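# Four robot arms sort items into sticker-colored containers

## Task

Put every item into the container whose color matches the sticker on that item.

## Robot and tools

Setup: four identical i2rt Big YAM arms, arm1, arm2, arm3 and arm4. Each has six revolute joints, a two-finger gripper and a wrist camera. Room cameras: cam_room_a1, cam_room_a2, cam_room_b1, cam_room_b2. Wrist cameras: arm1_cam_wrist to arm4_cam_wrist. Each arm reaches roughly 1.0 m from its joint1 axis.

Frame: one shared scene frame in metres, origin on the floor, +z up. Arm feet (base_link, each facing its own +x): arm1 at (-0.644, +1.377, +0.914), quat_wxyz (+0.682, +0.007, +0.004, +0.731); arm2 at (-0.655, -0.555, +0.928), (+0.747, +0.002, +0.000, -0.665); arm3 at (+0.651, -1.332, +0.868), (+0.663, -0.004, -0.006, -0.748); arm4 at (+0.648, +0.477, +0.879), (+0.687, +0.001, +0.003, +0.727). The "hand" point lies between the finger pads, about 1 cm short of the tips. Fingers point along the hand's +z; they open and close along its y. Printed hand positions can be off, more so when the arm is stretched.

Joints, absolute radians (done tolerance in brackets): joint1_rad -2.879 to 2.879 (0.045), base yaw, positive counter-clockwise seen from above, 0 means along the foot's facing; joint2_rad 0 to 3.141 (0.14), shoulder, 0 has the upper arm pointing back, growing values lift it up and forward; joint3_rad 0 to 3.019 (0.09), elbow, 0 folded, larger opens; joint4_rad -1.692 to 1.57 (0.055), hand pitch, positive tips fingers up; joint5_rad -1.57 to 1.57 (0.03), sideways hand swing, positive to the arm's right; joint6_rad -2.094 to 2.094 (0.035), hand roll, positive clockwise viewed from behind. gripper_m 0 to 0.093 (0.003) is the fingertip gap in metres, with about 50 to 64 N per pad.

move: takes optional keys arm1, arm2, arm3, arm4 and cameras. Each arm key holds an object for that arm alone; arms you omit receive nothing new. Inside it: "joints", a map from joint name to an absolute target (radians, gripper_m in metres); and/or "target", a single list of seven numbers [x, y, z, qw, qx, qy, qz] giving an absolute hand pose in the scene frame (metres, unit quaternion), reached by a straight-line hand path from the current hand_target; optional "speed" in m/s, 0.002 to 0.5, default 0.25, only allowed with "target" (rotation is capped at twice that value in rad/s). When "target" is present, "joints" may contain only gripper_m. All motions begin together; hand paths in one call are stretched to finish together, paced by the slowest. Paths run 0.5 to 10 s and any action ends by 15 s. The controller keeps each step within 100 mm and 20 degrees of the measured hand and uses damped IK, favouring position; expect centimetre-level error, overshoot of speed near full stretch, and wide swings for joint moves. Nothing avoids obstacles or other arms. Unknown keys make a call invalid; out-of-range values get it refused, and a refusal or a stop cancels the rest of that reply's move, wait and finished_scene calls. cameras: list of camera names, "all", or [] for none; omitted means all.

wait: seconds from 0 to 10, plus optional cameras; commands nothing and returns state and images.

zoom_image: camera name and region [x0, y0, x1, y1] in pixels from the top-left, up to 504 by 504, on that camera's latest returned image.

read_manual: section "licences"; text only, no motion.

finished_scene: scene = number of the scene being ended. Irreversible; the goal must already hold with the arms idle.

Reading results: the "move" line lists each arm sent a motion with "done" or its worst status. "pictures" gives the order of images, which may lag the state slightly. Arms under "as last shown" were not commanded; their statuses say "not commanded" and other lines are unchanged. hand_target is the hand pose at the held joint targets. Status words: "off_target" (stopped away, may still push); "time_out" (the arm keeps a nearby target and may creep there, listed in on_its_own, where "held at" is a target, not a reading); "not_followed" after "joint command not followed" or "pose unreachable" (a self/other-arm check blocked it; it may keep trying until given new targets). Sending a joint its reported position relieves pushing. Joint velocities in rad/s (gripper m/s); "within noise" means at rest. Joint torques are total drive output in N m with offsets and noise; entries 3 and 4 flip sign beyond ±28.

Gripper: closed on nothing reads 0.000 to 0.003. Gripping a rigid part reads up to 0.005 below its width (some read up to 0.002 above). Aim about 0.005 below first-contact width for a firm hold; go deeper for small, soft or round things, but squeezing crushes soft ones. Release by commanding well above the reading.

Avoid: objects falling from the work area or onto the floor; dropping or releasing a part while it moves; slamming; pressing arms together, including one gripper closing on another's fingers (the collision check can be late and ignores fingers, housings and cameras); sustained pushing, stretched holds or unreachable targets, which heat motors. A MOTOR HOT line warns near 85 °C; at 100 °C the arm goes limp for 30 to 60 s or more with an OVER-TEMPERATURE FAULT, and affected keys read "limit_stop_at_motor_heat" until re-sent. The scene keeps running while you deliberate, holding the last command, and loose objects may occasionally get bumped.

Each tool is called after ">>>" as name(argument=value, ...), one argument or row to a line, values as JSON.

## Session

>>> move(
  arm1={"joints":{"joint1_rad":1.6,"joint2_rad":1.115,"joint3_rad":1.19,"joint4_rad":-0.99,"joint5_rad":0,"joint6_rad":0,"gripper_m":0.092}},
  arm2={"joints":{"joint1_rad":-1.686,"joint2_rad":1.115,"joint3_rad":1.19,"joint4_rad":-0.99,"joint5_rad":0,"joint6_rad":0,"gripper_m":0.092}},
  arm3={"joints":{"joint1_rad":1.6,"joint2_rad":1.115,"joint3_rad":1.19,"joint4_rad":-0.99,"joint5_rad":0,"joint6_rad":0,"gripper_m":0.092}},
  arm4={"joints":{"joint1_rad":-1.6,"joint2_rad":1.115,"joint3_rad":1.19,"joint4_rad":-0.99,"joint5_rad":0,"joint6_rad":0,"gripper_m":0.092}},
)

Scene clock: 1.93 s.
Joint torques (N m): arm1=[-1.61 -7.12 13.27 1.78 0.07 -0.02] | arm2=[0.85 -10.29 13.67 2.11 -0.06 0.2] | arm3=[1.61 -7.77 11.78 1.21 0.11 -0.11] | arm4=[1.32 -9.35 11.97 1.37 0.07 -0.08]
Motor temperatures (°C): arm1=[20 23 31 23 21 21 21] | arm2=[23 24 29 22 22 20 23] | arm3=[24 23 26 23 24 23 23] | arm4=[22 22 26 22 24 21 24]
Heat: arm1: hottest joint3_rad 31 °C; arm2: hottest joint3_rad 29 °C; arm3: hottest joint3_rad 26 °C; arm4: hottest joint3_rad 26 °C.
move: arm1 done; arm2 done; arm3 done; arm4 done
Joint velocities: within noise
arm1.joint_positions: joint1_rad=+1.600 joint2_rad=+1.131 joint3_rad=+1.172 joint4_rad=-1.002 joint5_rad=-0.002 joint6_rad=+0.007 gripper_m=+0.09207
arm1.joint_status: all done
arm1.hand: x=-1.0813 y=+1.3330 z=+1.2369 quat_wxyz=(+0.015, +0.951, +0.044, -0.307) (m; scene frame)
arm1.hand_target: x=-1.0833 y=+1.3331 z=+1.2549 quat_wxyz=(+0.014, +0.943, +0.047, -0.329) (m; scene frame)
arm1.hand_status: not commanded
arm2.joint_positions: joint1_rad=-1.689 joint2_rad=+1.124 joint3_rad=+1.165 joint4_rad=-0.994 joint5_rad=+0.001 joint6_rad=-0.014 gripper_m=+0.09209
arm2.joint_status: all done
arm2.hand: x=-1.0993 y=-0.5552 z=+1.2441 quat_wxyz=(+0.004, -0.953, -0.006, +0.303) (m; scene frame)
arm2.hand_target: x=-1.1027 y=-0.5566 z=+1.2616 quat_wxyz=(+0.001, -0.947, -0.001, +0.321) (m; scene frame)
arm2.hand_status: not commanded
arm3.joint_positions: joint1_rad=+1.595 joint2_rad=+1.106 joint3_rad=+1.164 joint4_rad=-0.990 joint5_rad=-0.002 joint6_rad=+0.007 gripper_m=+0.09207
arm3.joint_status: all done
arm3.hand: x=+1.0892 y=-1.3698 z=+1.1929 quat_wxyz=(-0.315, -0.047, -0.948, +0.020) (m; scene frame)
arm3.hand_target: x=+1.0956 y=-1.3683 z=+1.2027 quat_wxyz=(-0.322, -0.041, -0.945, +0.021) (m; scene frame)
arm3.hand_status: not commanded
arm4.joint_positions: joint1_rad=-1.604 joint2_rad=+1.121 joint3_rad=+1.150 joint4_rad=-1.001 joint5_rad=+0.001 joint6_rad=+0.014 gripper_m=+0.09211
arm4.joint_status: all done
arm4.hand: x=+1.0881 y=+0.4879 z=+1.1859 quat_wxyz=(-0.292, +0.005, -0.956, -0.003) (m; scene frame)
arm4.hand_target: x=+1.0962 y=+0.4902 z=+1.2111 quat_wxyz=(-0.320, +0.013, -0.947, -0.003) (m; scene frame)
arm4.hand_status: not commanded
pictures: arm1_cam_wrist, arm2_cam_wrist, arm3_cam_wrist, arm4_cam_wrist, cam_room_a1, cam_room_a2, cam_room_b1, cam_room_b2
Images, in order (width x height): arm1_cam_wrist 672x504, arm2_cam_wrist 672x504, arm3_cam_wrist 672x504, arm4_cam_wrist 672x504, cam_room_a1 672x504, cam_room_a2 672x504, cam_room_b1 672x504, cam_room_b2 672x504.

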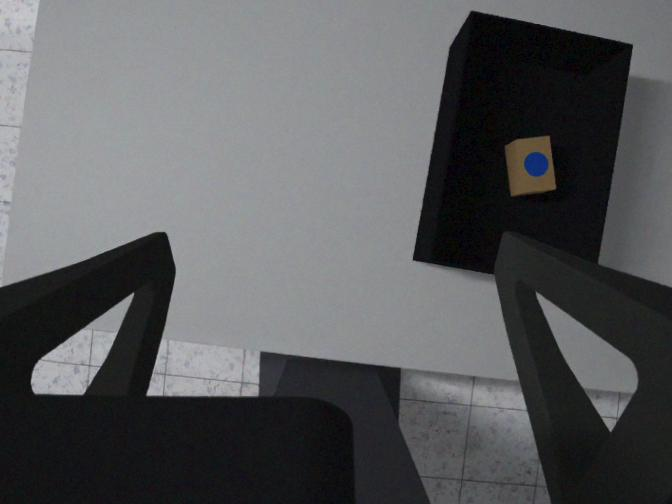

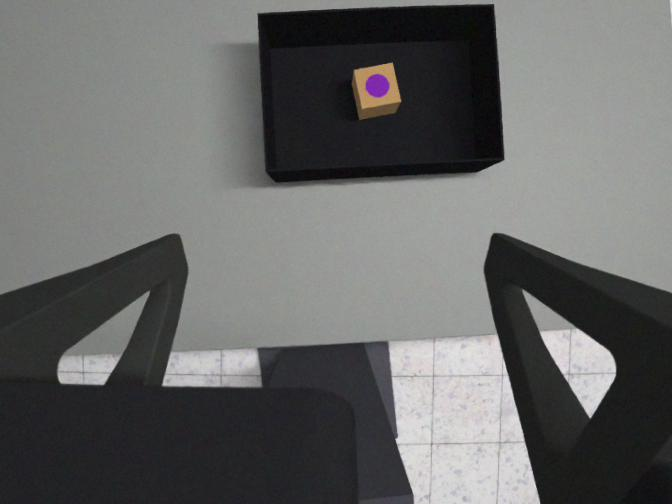

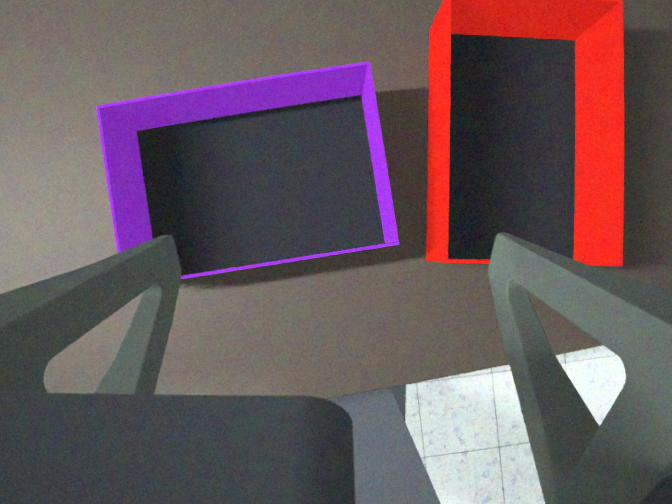

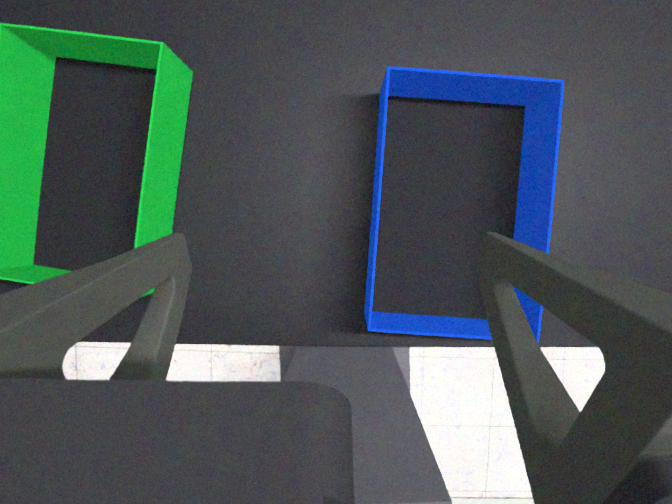

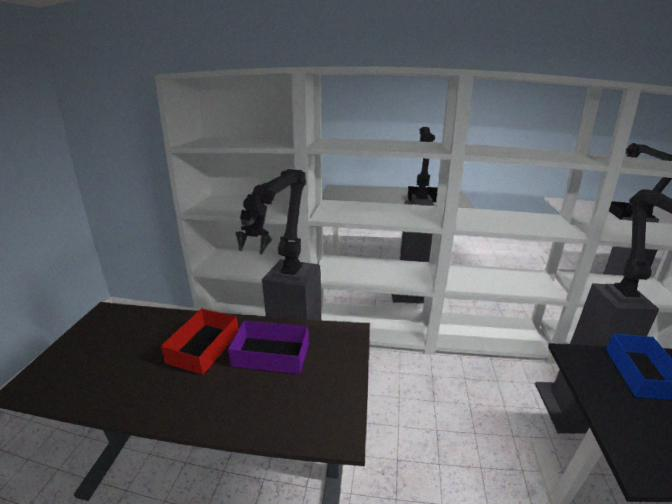

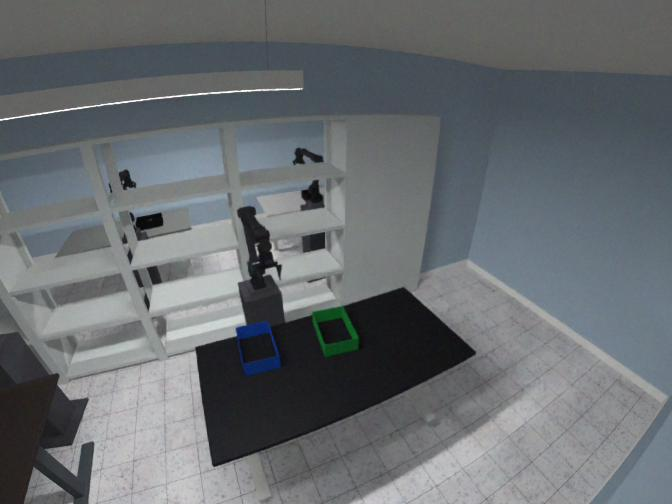

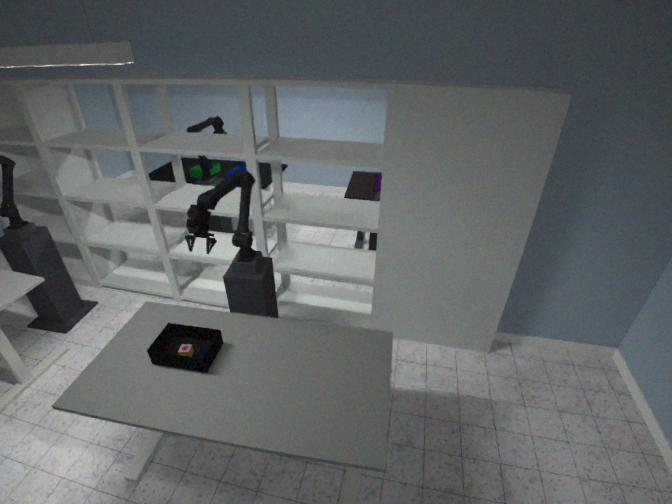

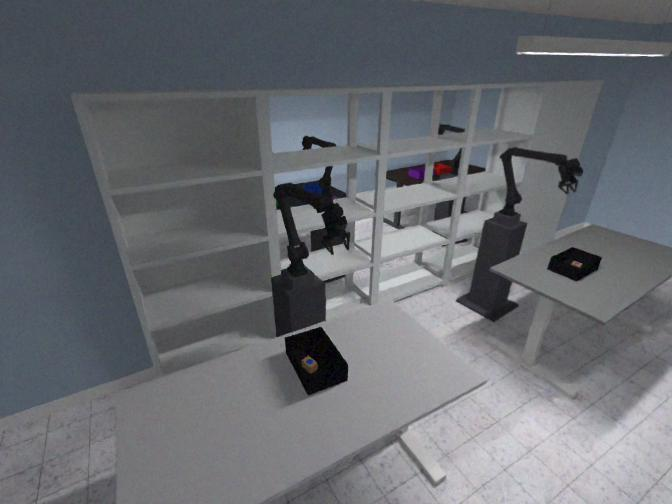

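>>> move(
  arm1={"joints":{"joint1_rad":1.132,"joint2_rad":1.948,"joint3_rad":1.375,"joint4_rad":-0.737,"joint6_rad":-0.554}},
  arm2={"joints":{"joint1_rad":-1.784,"joint2_rad":2.060,"joint3_rad":1.563,"joint4_rad":-0.812,"joint6_rad":-0.257}},
  arm3={"joints":{"joint2_rad":0.668,"joint3_rad":0.761,"joint4_rad":-1.14}},
  arm4={"joints":{"joint2_rad":0.668,"joint3_rad":0.761,"joint4_rad":-1.14}},
  cameras=["arm1_cam_wrist","arm2_cam_wrist"],
)

Scene clock: 32.30 s.
Joint torques (N m): arm1=[-1.26 -17.85 10.97 0.95 -0.02 -0.04] | arm2=[1.14 -23.59 10.51 1.25 -0.06 -0.07] | arm3=[1.61 -1.03 8.99 0.96 0.12 -0.11] | arm4=[0.97 -1.67 9.24 0.7 0.03 -0.08]
Motor temperatures (°C): arm1=[20 24 35 23 21 21 21] | arm2=[23 24 33 22 22 20 23] | arm3=[24 23 28 23 24 23 23] | arm4=[22 22 35 22 24 21 24]
Heat: arm1: hottest joint3_rad 35 °C; arm2: hottest joint3_rad 33 °C; arm3: hottest joint3_rad 28 °C; arm4: hottest joint3_rad 35 °C.
move: arm1 done; arm2 done; arm3 done; arm4 done
Joint velocities: within noise
arm1.joint_positions: joint1_rad=+1.125 joint2_rad=+1.969 joint3_rad=+1.352 joint4_rad=-0.742 joint5_rad=+0.001 joint6_rad=-0.545 gripper_m=+0.09206
arm1.joint_status: all done
arm1.hand: x=-1.1964 y=+1.5967 z=+0.9149 quat_wxyz=(-0.050, +0.990, +0.083, -0.102) (m; scene frame)
arm1.hand_target: x=-1.2109 y=+1.5978 z=+0.9364 quat_wxyz=(-0.060, +0.986, +0.091, -0.124) (m; scene frame)
arm1.hand_status: not commanded
arm2.joint_positions: joint1_rad=-1.789 joint2_rad=+2.070 joint3_rad=+1.552 joint4_rad=-0.813 joint5_rad=+0.000 joint6_rad=-0.242 gripper_m=+0.09209
arm2.joint_status: all done
arm2.hand: x=-1.3047 y=-0.4885 z=+0.9298 quat_wxyz=(+0.022, -0.990, -0.070, +0.117) (m; scene frame)
arm2.hand_target: x=-1.3110 y=-0.4914 z=+0.9404 quat_wxyz=(+0.024, -0.988, -0.080, +0.127) (m; scene frame)
arm2.hand_status: not commanded
arm3.joint_positions: joint1_rad=+1.595 joint2_rad=+0.665 joint3_rad=+0.766 joint4_rad=-1.138 joint5_rad=-0.002 joint6_rad=+0.007 gripper_m=+0.09207
arm3.joint_status: all done
arm3.hand: x=+0.9202 y=-1.3545 z=+1.1126 quat_wxyz=(-0.264, -0.048, -0.963, +0.017) (m; scene frame)
arm3.hand_target: x=+0.9194 y=-1.3534 z=+1.1091 quat_wxyz=(-0.259, -0.042, -0.965, +0.018) (m; scene frame)
arm3.hand_status: not commanded
arm4.joint_positions: joint1_rad=-1.604 joint2_rad=+0.668 joint3_rad=+0.758 joint4_rad=-1.134 joint5_rad=+0.001 joint6_rad=+0.014 gripper_m=+0.09211
arm4.joint_status: all done
arm4.hand: x=+0.9195 y=+0.4838 z=+1.1180 quat_wxyz=(-0.258, +0.005, -0.966, -0.003) (m; scene frame)
arm4.hand_target: x=+0.9188 y=+0.4851 z=+1.1187 quat_wxyz=(-0.257, +0.014, -0.966, -0.002) (m; scene frame)
arm4.hand_status: not commanded
pictures: arm1_cam_wrist, arm2_cam_wrist
Images, in order (width x height): arm1_cam_wrist 672x504, arm2_cam_wrist 672x504.

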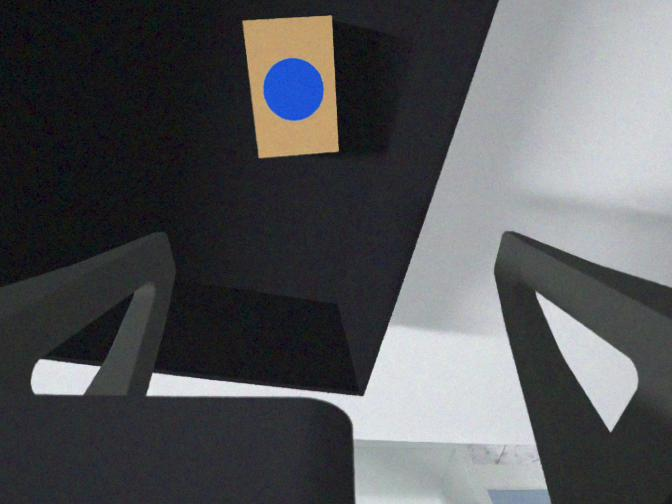

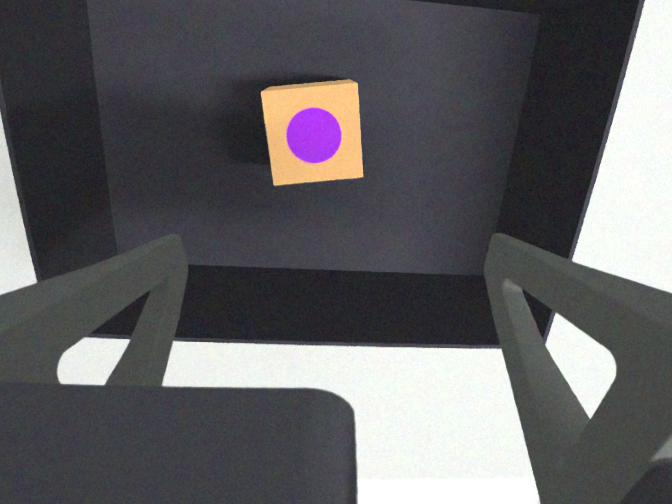

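>>> move(
  arm1={"target":[-1.228,1.572,0.83,-0.0148,-0.9850,-0.1122,0.1297],"speed":0.2},
  arm2={"target":[-1.313,-0.499,0.83,-0.0148,-0.9850,-0.1122,0.1297],"speed":0.2},
  arm3={"joints":{"joint1_rad":-1.97}},
  arm4={"joints":{"joint1_rad":0.886}},
  cameras=["arm1_cam_wrist","arm2_cam_wrist"],
)

Scene clock: 66.27 s.
Joint torques (N m): arm1=[-0.62 -17.55 11.12 1.2 -0.17 -0.07] | arm2=[0.26 -22.48 8.57 1.85 -0.29 -0.08] | arm3=[0.5 -1.44 9.01 0.92 -0.05 -0.11] | arm4=[0.79 -1.85 9.18 0.83 0.12 -0.09]
Motor temperatures (°C): arm1=[20 25 35 23 21 21 21] | arm2=[23 27 33 22 22 20 23] | arm3=[24 23 29 23 24 23 23] | arm4=[22 22 37 22 24 21 24]
Heat: arm1: hottest joint3_rad 35 °C; arm2: hottest joint3_rad 33 °C; arm3: hottest joint3_rad 29 °C; arm4: hottest joint3_rad 37 °C.
move: arm1 off_target; arm2 done; arm3 done; arm4 done
Joint velocities: within noise
arm1.joint_positions: joint1_rad=+1.132 joint2_rad=+2.163 joint3_rad=+1.353 joint4_rad=-0.621 joint5_rad=-0.139 joint6_rad=-0.564 gripper_m=+0.09206
arm1.joint_status: not commanded
arm1.hand: x=-1.2013 y=+1.5680 z=+0.8115 quat_wxyz=(+0.028, +0.989, +0.101, -0.101) (m; scene frame)
arm1.hand_target: x=-1.2270 y=+1.5715 z=+0.8309 quat_wxyz=(+0.015, +0.985, +0.112, -0.130) (m; scene frame)
arm1.hand_status: off_target (0.033 m and 3.9 deg from the pose sent, 0.094 m and 8.7 deg at the start)
arm2.joint_positions: joint1_rad=-1.789 joint2_rad=+2.222 joint3_rad=+1.530 joint4_rad=-0.634 joint5_rad=-0.085 joint6_rad=-0.307 gripper_m=+0.09209
arm2.joint_status: not commanded
arm2.hand: x=-1.3120 y=-0.5021 z=+0.8362 quat_wxyz=(-0.015, -0.986, -0.107, +0.127) (m; scene frame)
arm2.hand_target: x=-1.3130 y=-0.4989 z=+0.8301 quat_wxyz=(-0.015, -0.985, -0.112, +0.130) (m; scene frame)
arm2.hand_status: done (0.007 m and 0.7 deg from the pose sent, 0.101 m and 6.6 deg at the start)
arm3.joint_positions: joint1_rad=-1.960 joint2_rad=+0.665 joint3_rad=+0.766 joint4_rad=-1.138 joint5_rad=+0.002 joint6_rad=+0.005 gripper_m=+0.09207
arm3.joint_status: all done
arm3.hand: x=+0.4147 y=-1.1954 z=+1.1099 quat_wxyz=(+0.061, -0.933, +0.247, +0.253) (m; scene frame)
arm3.hand_target: x=+0.4167 y=-1.1938 z=+1.1063 quat_wxyz=(+0.060, -0.934, +0.250, +0.248) (m; scene frame)
arm3.hand_status: not commanded
arm4.joint_positions: joint1_rad=+0.885 joint2_rad=+0.668 joint3_rad=+0.758 joint4_rad=-1.134 joint5_rad=-0.002 joint6_rad=+0.012 gripper_m=+0.09211
arm4.joint_status: all done
arm4.hand: x=+0.4304 y=+0.6376 z=+1.1198 quat_wxyz=(-0.076, +0.916, -0.305, -0.250) (m; scene frame)
arm4.hand_target: x=+0.4308 y=+0.6371 z=+1.1205 quat_wxyz=(-0.077, +0.918, -0.299, -0.248) (m; scene frame)
arm4.hand_status: not commanded
pictures: arm1_cam_wrist, arm2_cam_wrist
Images, in order (width x height): arm1_cam_wrist 672x504, arm2_cam_wrist 672x504.

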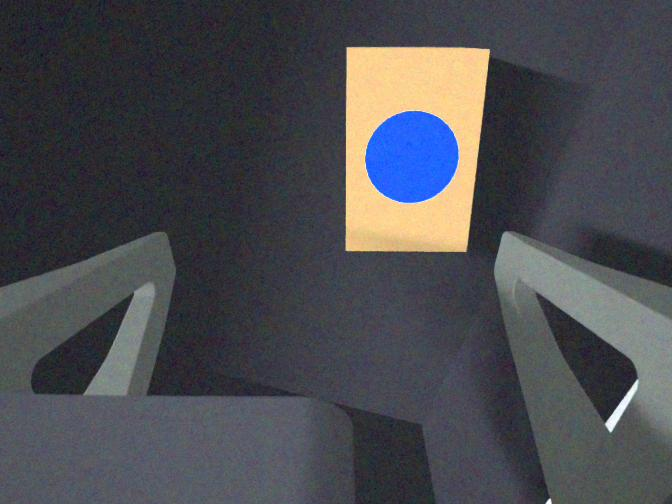

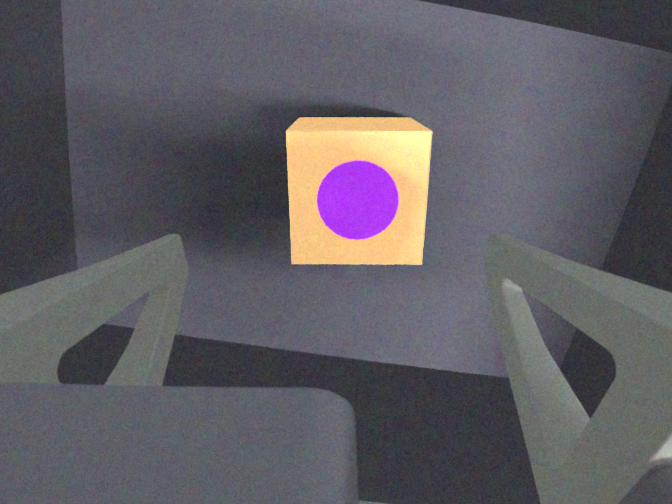

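>>> move(
  arm1={"target":[-1.230,1.599,0.80,-0.0148,-0.9850,-0.1122,0.1297],"speed":0.2},
  arm2={"target":[-1.310,-0.491,0.79,-0.0148,-0.9850,-0.1122,0.1297],"speed":0.2},
  cameras=["arm1_cam_wrist","arm2_cam_wrist"],
)

>>> move(
  arm1={"target":[-1.226,1.597,0.725,-0.0148,-0.9850,-0.1122,0.1297],"speed":0.15},
  arm2={"target":[-1.310,-0.492,0.725,-0.0148,-0.9850,-0.1122,0.1297],"speed":0.15},
  cameras=["arm1_cam_wrist","arm2_cam_wrist"],
)

Scene clock: 92.73 s.
Joint torques (N m): arm1=[-1.79 -17.03 11.32 1.2 -0.2 -0.06] | arm2=[0.09 -21.25 7.73 1.94 -0.29 -0.09] | arm3=[0.56 -1.32 8.99 0.95 -0.07 -0.11] | arm4=[0.67 -1.44 9.25 0.73 0.15 -0.08]
Motor temperatures (°C): arm1=[20 27 35 23 21 21 21] | arm2=[23 27 33 22 22 20 23] | arm3=[24 23 29 23 24 23 23] | arm4=[22 22 37 22 24 21 24]
Heat: arm1: hottest joint3_rad 35 °C; arm2: hottest joint3_rad 33 °C; arm3: hottest joint3_rad 29 °C; arm4: hottest joint3_rad 37 °C.
move: arm1 off_target; arm2 off_target
Joint velocities: within noise
arm1.joint_positions: joint1_rad=+1.104 joint2_rad=+2.221 joint3_rad=+1.393 joint4_rad=-0.592 joint5_rad=-0.147 joint6_rad=-0.605 gripper_m=+0.09206
arm1.joint_status: not commanded
arm1.hand: x=-1.2086 y=+1.5876 z=+0.7917 quat_wxyz=(+0.026, +0.988, +0.108, -0.109) (m; scene frame)
arm1.hand_target: x=-1.2292 y=+1.5988 z=+0.8010 quat_wxyz=(+0.014, +0.985, +0.112, -0.130) (m; scene frame)
arm1.hand_status: off_target (0.026 m and 2.8 deg from the pose sent, 0.044 m and 3.9 deg at the start)
arm2.joint_positions: joint1_rad=-1.800 joint2_rad=+2.272 joint3_rad=+1.530 joint4_rad=-0.564 joint5_rad=-0.088 joint6_rad=-0.320 gripper_m=+0.09209
arm2.joint_status: not commanded
arm2.hand: x=-1.3162 y=-0.4954 z=+0.8086 quat_wxyz=(-0.013, -0.984, -0.109, +0.137) (m; scene frame)
arm2.hand_target: x=-1.3095 y=-0.4913 z=+0.7904 quat_wxyz=(-0.015, -0.985, -0.112, +0.130) (m; scene frame)
arm2.hand_status: off_target (0.020 m and 1.0 deg from the pose sent, 0.047 m and 0.7 deg at the start)
arm3, arm4: as last shown
pictures: arm1_cam_wrist, arm2_cam_wrist
Images, in order (width x height): arm1_cam_wrist 672x504, arm2_cam_wrist 672x504.

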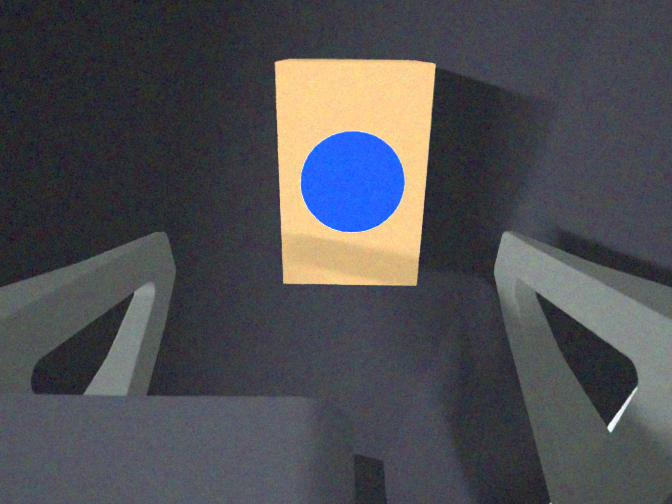

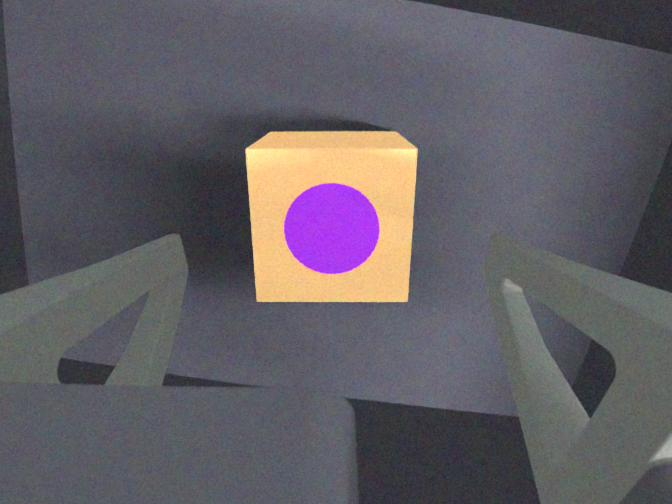

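Scene clock: 93.93 s.
Joint torques (N m): arm1=[-2.55 -15.15 9.47 1.05 -0.09 0.01] | arm2=[0.15 -21.25 8.92 1.69 -0.26 -0.04] | arm3=[0.5 -1.49 8.98 0.98 -0.06 -0.1] | arm4=[1.14 -1.49 9.14 0.66 0.16 -0.11]
Motor temperatures (°C): arm1=[20 26 35 23 21 21 21] | arm2=[23 27 33 22 22 20 23] | arm3=[24 23 29 23 24 23 23] | arm4=[22 22 37 22 24 21 24]
Heat: arm1: hottest joint3_rad 35 °C; arm2: hottest joint3_rad 33 °C; arm3: hottest joint3_rad 29 °C; arm4: hottest joint3_rad 37 °C.
move: arm1 off_target; arm2 off_target
Joint velocities: within noise
arm1.joint_positions: joint1_rad=+1.107 joint2_rad=+2.345 joint3_rad=+1.416 joint4_rad=-0.459 joint5_rad=-0.150 joint6_rad=-0.608 gripper_m=+0.09204
arm1.joint_status: not commanded
arm1.hand: x=-1.2175 y=+1.5882 z=+0.7312 quat_wxyz=(+0.020, +0.986, +0.113, -0.123) (m; scene frame)
arm1.hand_target: x=-1.2256 y=+1.5968 z=+0.7253 quat_wxyz=(+0.015, +0.985, +0.112, -0.130) (m; scene frame)
arm1.hand_status: off_target (0.014 m and 0.9 deg from the pose sent, 0.070 m and 2.8 deg at the start)
arm2.joint_positions: joint1_rad=-1.800 joint2_rad=+2.393 joint3_rad=+1.533 joint4_rad=-0.461 joint5_rad=-0.088 joint6_rad=-0.323 gripper_m=+0.09207
arm2.joint_status: not commanded
arm2.hand: x=-1.3079 y=-0.4960 z=+0.7388 quat_wxyz=(-0.014, -0.985, -0.110, +0.130) (m; scene frame)
arm2.hand_target: x=-1.3094 y=-0.4920 z=+0.7252 quat_wxyz=(-0.015, -0.985, -0.112, +0.130) (m; scene frame)
arm2.hand_status: off_target (0.015 m and 0.3 deg from the pose sent, 0.084 m and 1.0 deg at the start)
arm3, arm4: as last shown
pictures: arm1_cam_wrist, arm2_cam_wrist
Images, in order (width x height): arm1_cam_wrist 672x504, arm2_cam_wrist 672x504.

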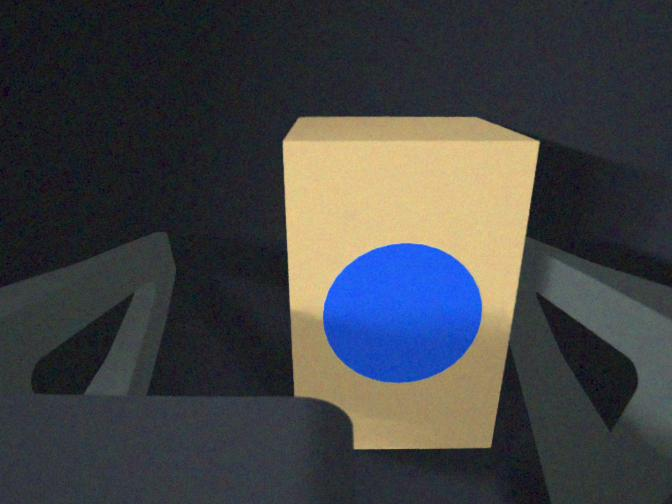

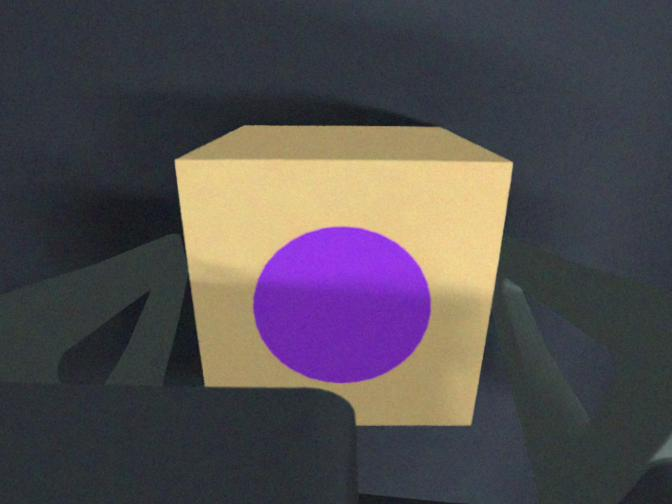

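>>> move(
  arm1={"joints":{"gripper_m":0.040}},
  arm2={"joints":{"gripper_m":0.046}},
  cameras=[],
)

>>> move(
  arm1={"target":[-1.20,1.593,0.98,-0.0148,-0.9850,-0.1122,0.1297],"speed":0.35},
  arm2={"target":[-1.29,-0.495,0.98,-0.0148,-0.9850,-0.1122,0.1297],"speed":0.35},
  cameras=["arm1_cam_wrist","arm2_cam_wrist"],
)

>>> move(
  arm1={"joints":{"joint1_rad":-2.243,"joint2_rad":0.795,"joint3_rad":0.860,"joint4_rad":-1.374,"joint5_rad":0,"joint6_rad":0}},
  arm2={"joints":{"joint1_rad":0.918,"joint2_rad":0.795,"joint3_rad":0.860,"joint4_rad":-1.374,"joint5_rad":0,"joint6_rad":0}},
  cameras=["arm1_cam_wrist","arm2_cam_wrist"],
)

Scene clock: 102.77 s.
Joint torques (N m): arm1=[-1.96 -15.74 9.37 1.17 -0.07 0.04] | arm2=[0.21 -21.25 8.91 1.69 -0.23 -0.02] | arm3=[0.62 -1.38 9.02 0.95 -0.06 -0.1] | arm4=[0.85 -1.55 9.16 0.58 0.14 -0.07]
Motor temperatures (°C): arm1=[20 27 35 23 21 21 21] | arm2=[23 27 33 22 22 20 23] | arm3=[24 23 29 23 24 23 23] | arm4=[22 22 37 22 24 21 24]
Heat: arm1: hottest joint3_rad 35 °C; arm2: hottest joint3_rad 33 °C; arm3: hottest joint3_rad 29 °C; arm4: hottest joint3_rad 37 °C.
move: arm1 off_target; arm2 off_target
Joint velocities: within noise
arm1.joint_positions: joint1_rad=+1.107 joint2_rad=+2.345 joint3_rad=+1.416 joint4_rad=-0.459 joint5_rad=-0.150 joint6_rad=-0.608 gripper_m=+0.04379
arm1.joint_status: gripper_m off_target (ended at +0.04382, target +0.04000)
arm1.hand: x=-1.2175 y=+1.5882 z=+0.7312 quat_wxyz=(+0.020, +0.986, +0.113, -0.123) (m; scene frame)
arm1.hand_target: x=-1.2256 y=+1.5968 z=+0.7253 quat_wxyz=(+0.015, +0.985, +0.112, -0.130) (m; scene frame)
arm1.hand_status: not commanded
arm2.joint_positions: joint1_rad=-1.800 joint2_rad=+2.393 joint3_rad=+1.533 joint4_rad=-0.461 joint5_rad=-0.089 joint6_rad=-0.323 gripper_m=+0.05277
arm2.joint_status: gripper_m off_target (ended at +0.05280, target +0.04600)
arm2.hand: x=-1.3079 y=-0.4961 z=+0.7388 quat_wxyz=(-0.015, -0.985, -0.110, +0.130) (m; scene frame)
arm2.hand_target: x=-1.3094 y=-0.4920 z=+0.7252 quat_wxyz=(-0.015, -0.985, -0.112, +0.130) (m; scene frame)
arm2.hand_status: not commanded
arm3, arm4: as last shown
pictures: none
No camera images: "cameras" was empty.

Scene clock: 104.20 s.
Joint torques (N m): arm1=[-1.96 -15.44 13.56 0.23 -0.12 -0.07] | arm2=[0.21 -20.13 13.37 0.65 -0.24 -0.03] | arm3=[0.44 -1.49 9.02 0.92 -0.07 -0.11] | arm4=[1.03 -1.55 9.16 0.72 0.15 -0.08]
Motor temperatures (°C): arm1=[20 27 35 23 21 21 21] | arm2=[23 27 33 22 22 20 23] | arm3=[24 23 29 23 24 23 23] | arm4=[22 22 37 22 24 21 24]
Heat: arm1: hottest joint3_rad 35 °C; arm2: hottest joint3_rad 33 °C; arm3: hottest joint3_rad 29 °C; arm4: hottest joint3_rad 37 °C.
move: arm1 off_target; arm2 off_target
Joint velocities: within noise
arm1.joint_positions: joint1_rad=+1.100 joint2_rad=+1.895 joint3_rad=+1.385 joint4_rad=-0.898 joint5_rad=-0.150 joint6_rad=-0.615 gripper_m=+0.04379
arm1.joint_status: not commanded
arm1.hand: x=-1.1864 y=+1.5807 z=+0.9637 quat_wxyz=(+0.024, +0.987, +0.112, -0.115) (m; scene frame)
arm1.hand_target: x=-1.1992 y=+1.5927 z=+0.9803 quat_wxyz=(+0.015, +0.985, +0.112, -0.130) (m; scene frame)
arm1.hand_status: off_target (0.025 m and 2.0 deg from the pose sent, 0.250 m and 0.9 deg at the start)
arm2.joint_positions: joint1_rad=-1.800 joint2_rad=+1.955 joint3_rad=+1.485 joint4_rad=-0.869 joint5_rad=-0.089 joint6_rad=-0.323 gripper_m=+0.05277
arm2.joint_status: not commanded
arm2.hand: x=-1.2767 y=-0.5004 z=+0.9719 quat_wxyz=(-0.017, -0.986, -0.110, +0.122) (m; scene frame)
arm2.hand_target: x=-1.2895 y=-0.4950 z=+0.9802 quat_wxyz=(-0.015, -0.985, -0.112, +0.130) (m; scene frame)
arm2.hand_status: off_target (0.016 m and 1.0 deg from the pose sent, 0.242 m and 0.2 deg at the start)
arm3, arm4: as last shown
pictures: arm1_cam_wrist, arm2_cam_wrist
Images, in order (width x height): arm1_cam_wrist 672x504, arm2_cam_wrist 672x504.

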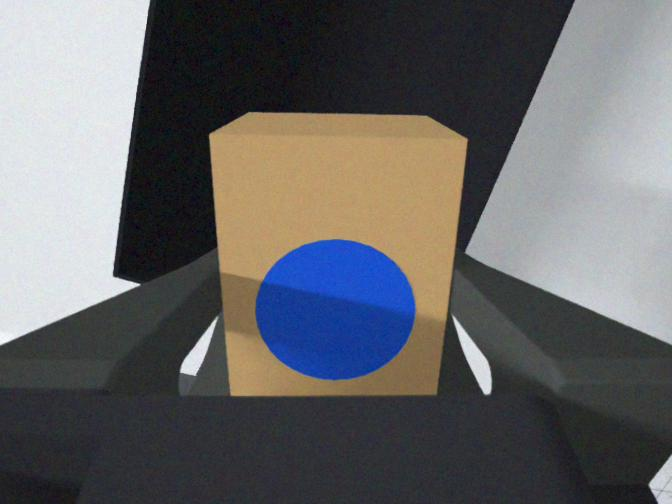

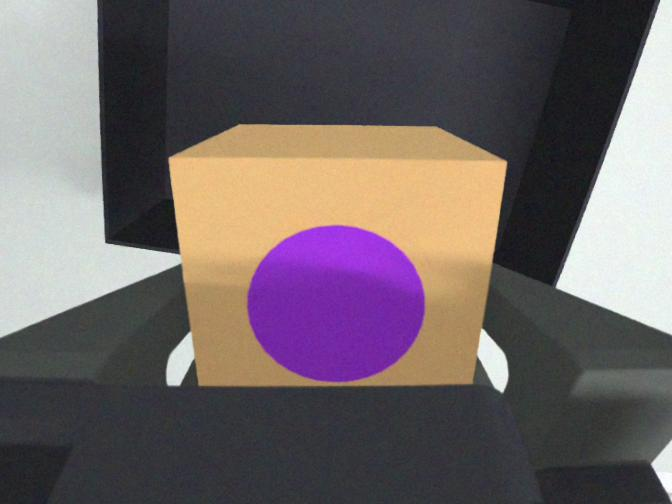

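Scene clock: 106.63 s.
Joint torques (N m): arm1=[-2.55 -1.55 11.03 0.39 -0.05 0.11] | arm2=[0.97 -4.07 10.15 0.83 0.13 0.22] | arm3=[0.73 -1.49 8.98 0.94 -0.06 -0.1] | arm4=[0.79 -1.85 9.39 0.62 0.14 -0.08]
Motor temperatures (°C): arm1=[20 27 35 23 21 21 21] | arm2=[23 27 33 22 22 20 23] | arm3=[24 23 29 23 24 23 23] | arm4=[22 22 38 22 24 21 24]
Heat: arm1: hottest joint3_rad 35 °C; arm2: hottest joint3_rad 33 °C; arm3: hottest joint3_rad 29 °C; arm4: hottest joint3_rad 38 °C.
move: arm1 done; arm2 done
Joint velocities: within noise
arm1.joint_positions: joint1_rad=-2.237 joint2_rad=+0.803 joint3_rad=+0.859 joint4_rad=-1.364 joint5_rad=+0.002 joint6_rad=-0.007 gripper_m=+0.04369
arm1.joint_status: all done
arm1.hand: x=-0.4315 y=+1.2336 z=+1.1444 quat_wxyz=(-0.117, -0.289, -0.949, +0.041) (m; scene frame)
arm1.hand_target: x=-0.4346 y=+1.2345 z=+1.1461 quat_wxyz=(-0.117, -0.294, -0.948, +0.040) (m; scene frame)
arm1.hand_status: not commanded
arm2.joint_positions: joint1_rad=+0.915 joint2_rad=+0.798 joint3_rad=+0.871 joint4_rad=-1.362 joint5_rad=-0.004 joint6_rad=-0.015 gripper_m=+0.05281
arm2.joint_status: all done
arm2.hand: x=-0.4362 y=-0.6870 z=+1.1690 quat_wxyz=(-0.136, -0.256, -0.956, +0.035) (m; scene frame)
arm2.hand_target: x=-0.4408 y=-0.6840 z=+1.1640 quat_wxyz=(-0.126, -0.263, -0.956, +0.033) (m; scene frame)
arm2.hand_status: not commanded
arm3, arm4: as last shown
pictures: arm1_cam_wrist, arm2_cam_wrist
Images, in order (width x height): arm1_cam_wrist 672x504, arm2_cam_wrist 672x504.

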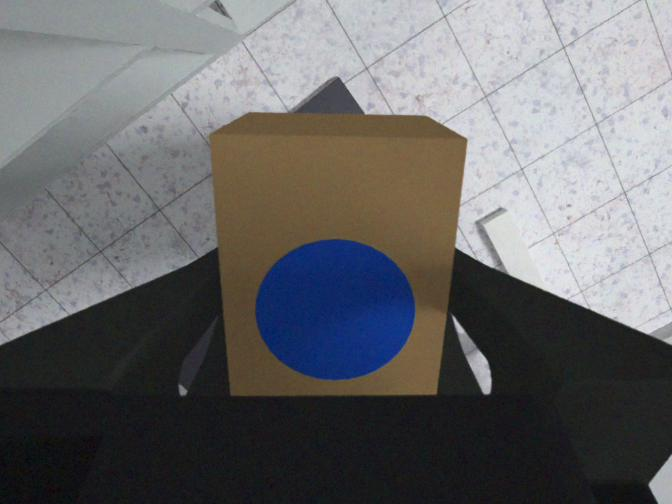

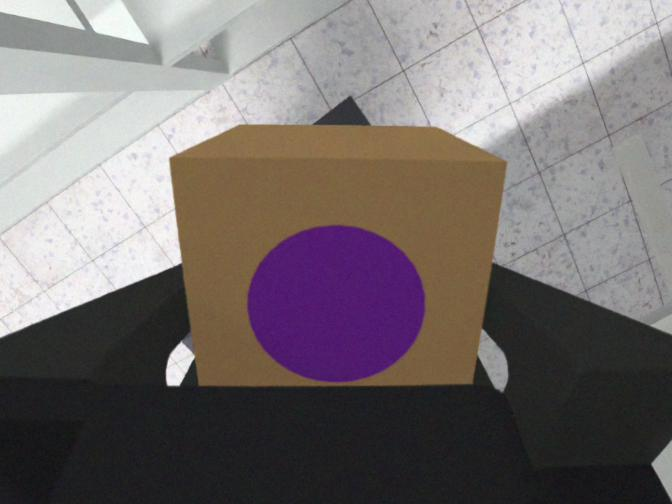

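>>> move(
  arm1={"target":[-0.008,0.945,1.075,0.1247,0.2915,0.9476,-0.0384],"speed":0.4},
  arm2={"target":[-0.008,-0.942,1.085,0.1258,0.2641,0.9556,-0.0348],"speed":0.4},
  cameras=[],
)

>>> move(
  arm1={"target":[-0.008,0.945,0.975,0.1247,0.2915,0.9476,-0.0384],"speed":0.12},
  arm2={"target":[-0.010,-0.940,0.972,0.1258,0.2641,0.9556,-0.0348],"speed":0.12},
  cameras=["arm1_cam_wrist","arm2_cam_wrist"],
)

Scene clock: 115.73 s.
Joint torques (N m): arm1=[-1.73 -21.83 16.91 0.36 -0.04 0.09] | arm2=[0.91 -24 16.31 0.69 0.14 0.21] | arm3=[0.56 -1.38 8.96 0.99 -0.06 -0.1] | arm4=[1.14 -1.49 9.31 0.62 0.17 -0.09]
Motor temperatures (°C): arm1=[20 26 36 23 21 21 22] | arm2=[23 27 34 22 22 20 23] | arm3=[24 23 29 23 24 23 23] | arm4=[22 22 38 22 24 21 24]
Heat: arm1: hottest joint3_rad 36 °C; arm2: hottest joint3_rad 34 °C; arm3: hottest joint3_rad 29 °C; arm4: hottest joint3_rad 38 °C.
move: arm1 off_target; arm2 off_target
Joint velocities: within noise
arm1.joint_positions: joint1_rad=-2.237 joint2_rad=+2.265 joint3_rad=+2.281 joint4_rad=-1.364 joint5_rad=-0.005 joint6_rad=-0.007 gripper_m=+0.04369
arm1.joint_status: not commanded
arm1.hand: x=-0.0193 y=+0.9537 z=+1.0475 quat_wxyz=(-0.099, -0.289, -0.952, +0.032) (m; scene frame)
arm1.hand_target: x=-0.0094 y=+0.9461 z=+1.0752 quat_wxyz=(-0.125, -0.291, -0.948, +0.039) (m; scene frame)
arm1.hand_status: off_target (0.031 m and 3.1 deg from the pose sent, 0.517 m and 1.0 deg at the start)
arm2.joint_positions: joint1_rad=+0.915 joint2_rad=+2.207 joint3_rad=+2.176 joint4_rad=-1.308 joint5_rad=+0.000 joint6_rad=-0.013 gripper_m=+0.05281
arm2.joint_status: not commanded
arm2.hand: x=-0.0207 y=-0.9359 z=+1.0716 quat_wxyz=(-0.112, -0.258, -0.959, +0.030) (m; scene frame)
arm2.hand_target: x=-0.0089 y=-0.9415 z=+1.0852 quat_wxyz=(-0.127, -0.264, -0.955, +0.035) (m; scene frame)
arm2.hand_status: off_target (0.019 m and 1.9 deg from the pose sent, 0.505 m and 1.5 deg at the start)
arm3, arm4: as last shown
pictures: none
No camera images: "cameras" was empty.

Scene clock: 117.23 s.
Joint torques (N m): arm1=[-2.02 -19.6 9.31 1.65 0.05 0.09] | arm2=[1.08 -22.36 9.43 2 0.1 0.19] | arm3=[0.62 -1.38 8.99 0.94 -0.07 -0.11] | arm4=[0.85 -1.38 9.13 0.72 0.13 -0.06]
Motor temperatures (°C): arm1=[20 26 36 23 21 21 22] | arm2=[23 27 34 22 22 20 23] | arm3=[24 23 29 23 24 23 23] | arm4=[22 22 38 22 24 21 24]
Heat: arm1: hottest joint3_rad 36 °C; arm2: hottest joint3_rad 34 °C; arm3: hottest joint3_rad 29 °C; arm4: hottest joint3_rad 38 °C.
move: arm1 off_target; arm2 off_target
Joint velocities: within noise
arm1.joint_positions: joint1_rad=-2.237 joint2_rad=+2.267 joint3_rad=+2.150 joint4_rad=-1.155 joint5_rad=-0.008 joint6_rad=-0.007 gripper_m=+0.04369
arm1.joint_status: not commanded
arm1.hand: x=-0.0066 y=+0.9451 z=+1.0012 quat_wxyz=(-0.136, -0.287, -0.947, +0.042) (m; scene frame)
arm1.hand_target: x=-0.0086 y=+0.9456 z=+0.9753 quat_wxyz=(-0.125, -0.291, -0.948, +0.038) (m; scene frame)
arm1.hand_status: off_target (0.026 m and 1.4 deg from the pose sent, 0.074 m and 3.1 deg at the start)
arm2.joint_positions: joint1_rad=+0.915 joint2_rad=+2.223 joint3_rad=+2.028 joint4_rad=-1.072 joint5_rad=+0.002 joint6_rad=-0.010 gripper_m=+0.05281
arm2.joint_status: not commanded
arm2.hand: x=-0.0086 y=-0.9433 z=+1.0097 quat_wxyz=(-0.146, -0.259, -0.954, +0.040) (m; scene frame)
arm2.hand_target: x=-0.0114 y=-0.9392 z=+0.9728 quat_wxyz=(-0.126, -0.264, -0.956, +0.035) (m; scene frame)
arm2.hand_status: off_target (0.038 m and 2.5 deg from the pose sent, 0.100 m and 1.9 deg at the start)
arm3, arm4: as last shown
pictures: arm1_cam_wrist, arm2_cam_wrist
Images, in order (width x height): arm1_cam_wrist 672x504, arm2_cam_wrist 672x504.

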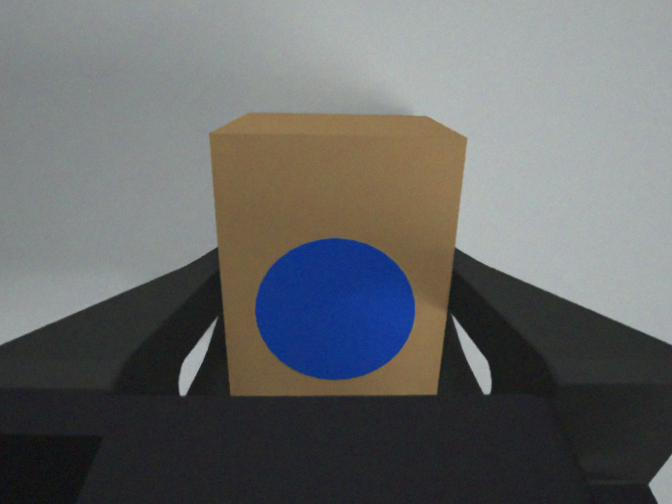

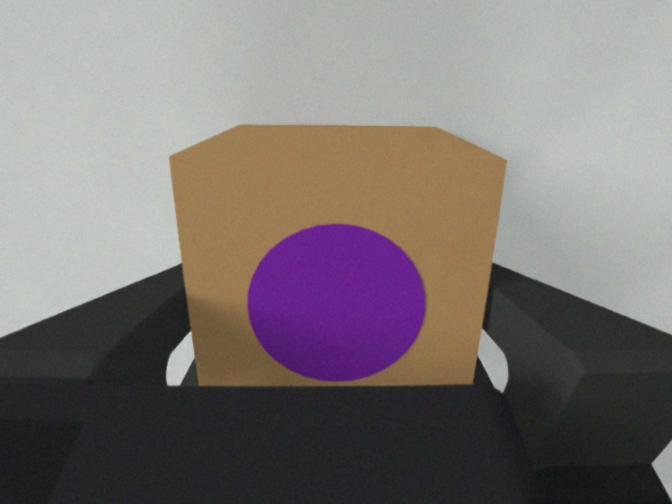

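>>> move(
  arm1={"joints":{"gripper_m":0.090}},
  arm2={"joints":{"gripper_m":0.090}},
  cameras=[],
)

>>> move(
  arm1={"joints":{"joint2_rad":0.795,"joint3_rad":0.860,"joint4_rad":-1.374}},
  arm2={"joints":{"joint2_rad":0.795,"joint3_rad":0.860,"joint4_rad":-1.374}},
  cameras=[],
)

>>> move(
  arm4={"target":[-0.0097,0.9565,1.000,0.0800,-0.9187,0.2985,0.2461],"speed":0.4},
  arm3={"target":[-0.0162,-0.9576,0.987,0.0654,-0.9345,0.2443,0.2504],"speed":0.4},
  cameras=["arm3_cam_wrist","arm4_cam_wrist"],
)

Scene clock: 128.43 s.
Joint torques (N m): arm1=[-1.61 -18.84 9.54 1.42 0 0.08] | arm2=[0.73 -22.42 9.43 1.99 0.15 0.19] | arm3=[0.56 -1.26 9.02 0.96 -0.05 -0.09] | arm4=[0.85 -1.44 9.31 0.72 0.13 -0.05]
Motor temperatures (°C): arm1=[20 27 35 23 21 21 22] | arm2=[23 28 34 22 22 20 24] | arm3=[24 23 29 23 24 23 23] | arm4=[22 22 38 22 24 21 24]
Heat: arm1: hottest joint3_rad 35 °C; arm2: hottest joint3_rad 34 °C; arm3: hottest joint3_rad 29 °C; arm4: hottest joint3_rad 38 °C.
move: arm1 done; arm2 done
Joint velocities: within noise
arm1.joint_positions: joint1_rad=-2.245 joint2_rad=+2.266 joint3_rad=+2.148 joint4_rad=-1.145 joint5_rad=-0.005 joint6_rad=-0.003 gripper_m=+0.08996
arm1.joint_status: all done
arm1.hand: x=-0.0088 y=+0.9386 z=+1.0014 quat_wxyz=(-0.139, -0.293, -0.945, +0.045) (m; scene frame)
arm1.hand_target: x=-0.0087 y=+0.9455 z=+0.9752 quat_wxyz=(-0.124, -0.292, -0.948, +0.038) (m; scene frame)
arm1.hand_status: not commanded
arm2.joint_positions: joint1_rad=+0.917 joint2_rad=+2.224 joint3_rad=+2.028 joint4_rad=-1.070 joint5_rad=+0.001 joint6_rad=-0.010 gripper_m=+0.08994
arm2.joint_status: all done
arm2.hand: x=-0.0072 y=-0.9415 z=+1.0092 quat_wxyz=(-0.147, -0.257, -0.954, +0.040) (m; scene frame)
arm2.hand_target: x=-0.0113 y=-0.9392 z=+0.9729 quat_wxyz=(-0.126, -0.264, -0.956, +0.035) (m; scene frame)
arm2.hand_status: not commanded
arm3.joint_positions: joint1_rad=-1.960 joint2_rad=+0.665 joint3_rad=+0.766 joint4_rad=-1.138 joint5_rad=+0.002 joint6_rad=+0.005 gripper_m=+0.09207
arm3.joint_status: not commanded
arm3.hand: x=+0.4147 y=-1.1954 z=+1.1099 quat_wxyz=(+0.061, -0.933, +0.247, +0.253) (m; scene frame)
arm3.hand_target: x=+0.4167 y=-1.1938 z=+1.1063 quat_wxyz=(+0.060, -0.934, +0.250, +0.248) (m; scene frame)
arm3.hand_status: not commanded
arm4.joint_positions: joint1_rad=+0.885 joint2_rad=+0.668 joint3_rad=+0.758 joint4_rad=-1.134 joint5_rad=-0.002 joint6_rad=+0.012 gripper_m=+0.09211
arm4.joint_status: not commanded
arm4.hand: x=+0.4304 y=+0.6376 z=+1.1198 quat_wxyz=(-0.076, +0.916, -0.305, -0.250) (m; scene frame)
arm4.hand_target: x=+0.4308 y=+0.6371 z=+1.1205 quat_wxyz=(-0.077, +0.918, -0.299, -0.248) (m; scene frame)
arm4.hand_status: not commanded
pictures: none
No camera images: "cameras" was empty.

Scene clock: 130.27 s.
Joint torques (N m): arm1=[-1.03 -0.32 11.93 0.54 0.07 0] | arm2=[0.85 -3.49 10.36 1.03 0.02 0.19] | arm3=[0.62 -1.32 8.99 0.92 -0.05 -0.1] | arm4=[0.85 -1.44 9.26 0.65 0.12 -0.09]
Motor temperatures (°C): arm1=[20 27 35 23 21 21 22] | arm2=[23 27 34 22 22 20 24] | arm3=[24 23 29 23 24 23 23] | arm4=[22 22 38 22 24 21 24]
Heat: arm1: hottest joint3_rad 35 °C; arm2: hottest joint3_rad 34 °C; arm3: hottest joint3_rad 29 °C; arm4: hottest joint3_rad 38 °C.
move: arm1 done; arm2 done
Joint velocities: within noise
arm1.joint_positions: joint1_rad=-2.245 joint2_rad=+0.794 joint3_rad=+0.850 joint4_rad=-1.369 joint5_rad=-0.008 joint6_rad=+0.004 gripper_m=+0.08996
arm1.joint_status: all done
arm1.hand: x=-0.4349 y=+1.2358 z=+1.1424 quat_wxyz=(-0.116, -0.297, -0.947, +0.035) (m; scene frame)
arm1.hand_target: x=-0.4332 y=+1.2365 z=+1.1462 quat_wxyz=(-0.118, -0.292, -0.949, +0.036) (m; scene frame)
arm1.hand_status: not commanded
arm2.joint_positions: joint1_rad=+0.917 joint2_rad=+0.792 joint3_rad=+0.868 joint4_rad=-1.367 joint5_rad=+0.004 joint6_rad=-0.010 gripper_m=+0.08994
arm2.joint_status: all done
arm2.hand: x=-0.4387 y=-0.6862 z=+1.1686 quat_wxyz=(-0.134, -0.258, -0.956, +0.038) (m; scene frame)
arm2.hand_target: x=-0.4413 y=-0.6847 z=+1.1640 quat_wxyz=(-0.126, -0.264, -0.956, +0.035) (m; scene frame)
arm2.hand_status: not commanded
arm3, arm4: as last shown
pictures: none
No camera images: "cameras" was empty.

Scene clock: 132.47 s.
Joint torques (N m): arm1=[-0.97 -0.26 11.9 0.64 0.03 -0.02] | arm2=[0.85 -3.37 10.37 1.03 0.02 0.19] | arm3=[1.85 -19.14 11.07 0.36 0.07 -0.14] | arm4=[1.03 -22.71 12.15 0.5 -0.03 -0.05]
Motor temperatures (°C): arm1=[20 26 36 23 21 21 22] | arm2=[23 27 34 22 22 20 23] | arm3=[24 23 29 23 24 23 23] | arm4=[22 22 38 22 24 21 24]
Heat: arm1: hottest joint3_rad 36 °C; arm2: hottest joint3_rad 34 °C; arm3: hottest joint3_rad 29 °C; arm4: hottest joint3_rad 38 °C.
move: arm3 off_target; arm4 off_target
Joint velocities: within noise
arm1, arm2: as last shown
arm3.joint_positions: joint1_rad=-1.960 joint2_rad=+2.025 joint3_rad=+1.821 joint4_rad=-0.784 joint5_rad=+0.011 joint6_rad=+0.008 gripper_m=+0.09205
arm3.joint_status: not commanded
arm3.hand: x=-0.0100 y=-0.9573 z=+1.0197 quat_wxyz=(+0.070, -0.926, +0.249, +0.275) (m; scene frame)
arm3.hand_target: x=-0.0147 y=-0.9584 z=+0.9874 quat_wxyz=(+0.065, -0.934, +0.244, +0.251) (m; scene frame)
arm3.hand_status: off_target (0.033 m and 3.0 deg from the pose sent, 0.507 m and 0.7 deg at the start)
arm4.joint_positions: joint1_rad=+0.885 joint2_rad=+2.204 joint3_rad=+2.066 joint4_rad=-0.897 joint5_rad=+0.008 joint6_rad=+0.008 gripper_m=+0.09210
arm4.joint_status: not commanded
arm4.hand: x=-0.0006 y=+0.9530 z=+1.0123 quat_wxyz=(-0.082, +0.915, -0.304, -0.252) (m; scene frame)
arm4.hand_target: x=-0.0091 y=+0.9558 z=+1.0000 quat_wxyz=(-0.080, +0.918, -0.298, -0.247) (m; scene frame)
arm4.hand_status: off_target (0.016 m and 1.1 deg from the pose sent, 0.557 m and 1.0 deg at the start)
pictures: arm3_cam_wrist, arm4_cam_wrist
Images, in order (width x height): arm3_cam_wrist 672x504, arm4_cam_wrist 672x504.

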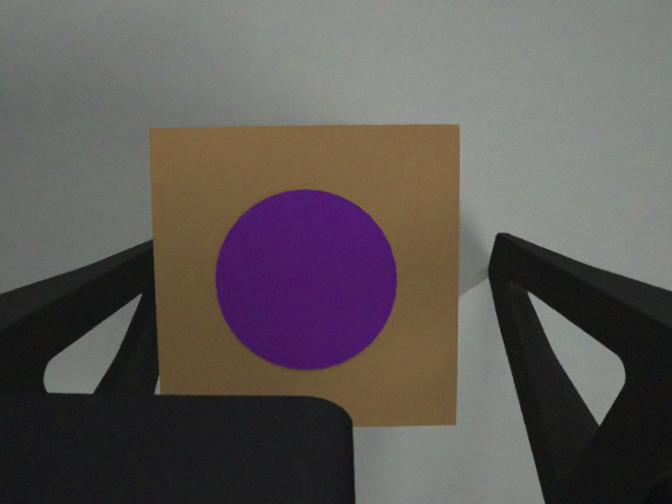

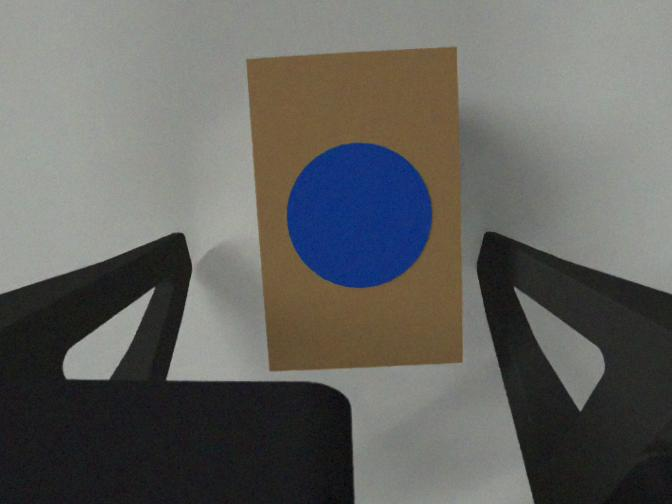

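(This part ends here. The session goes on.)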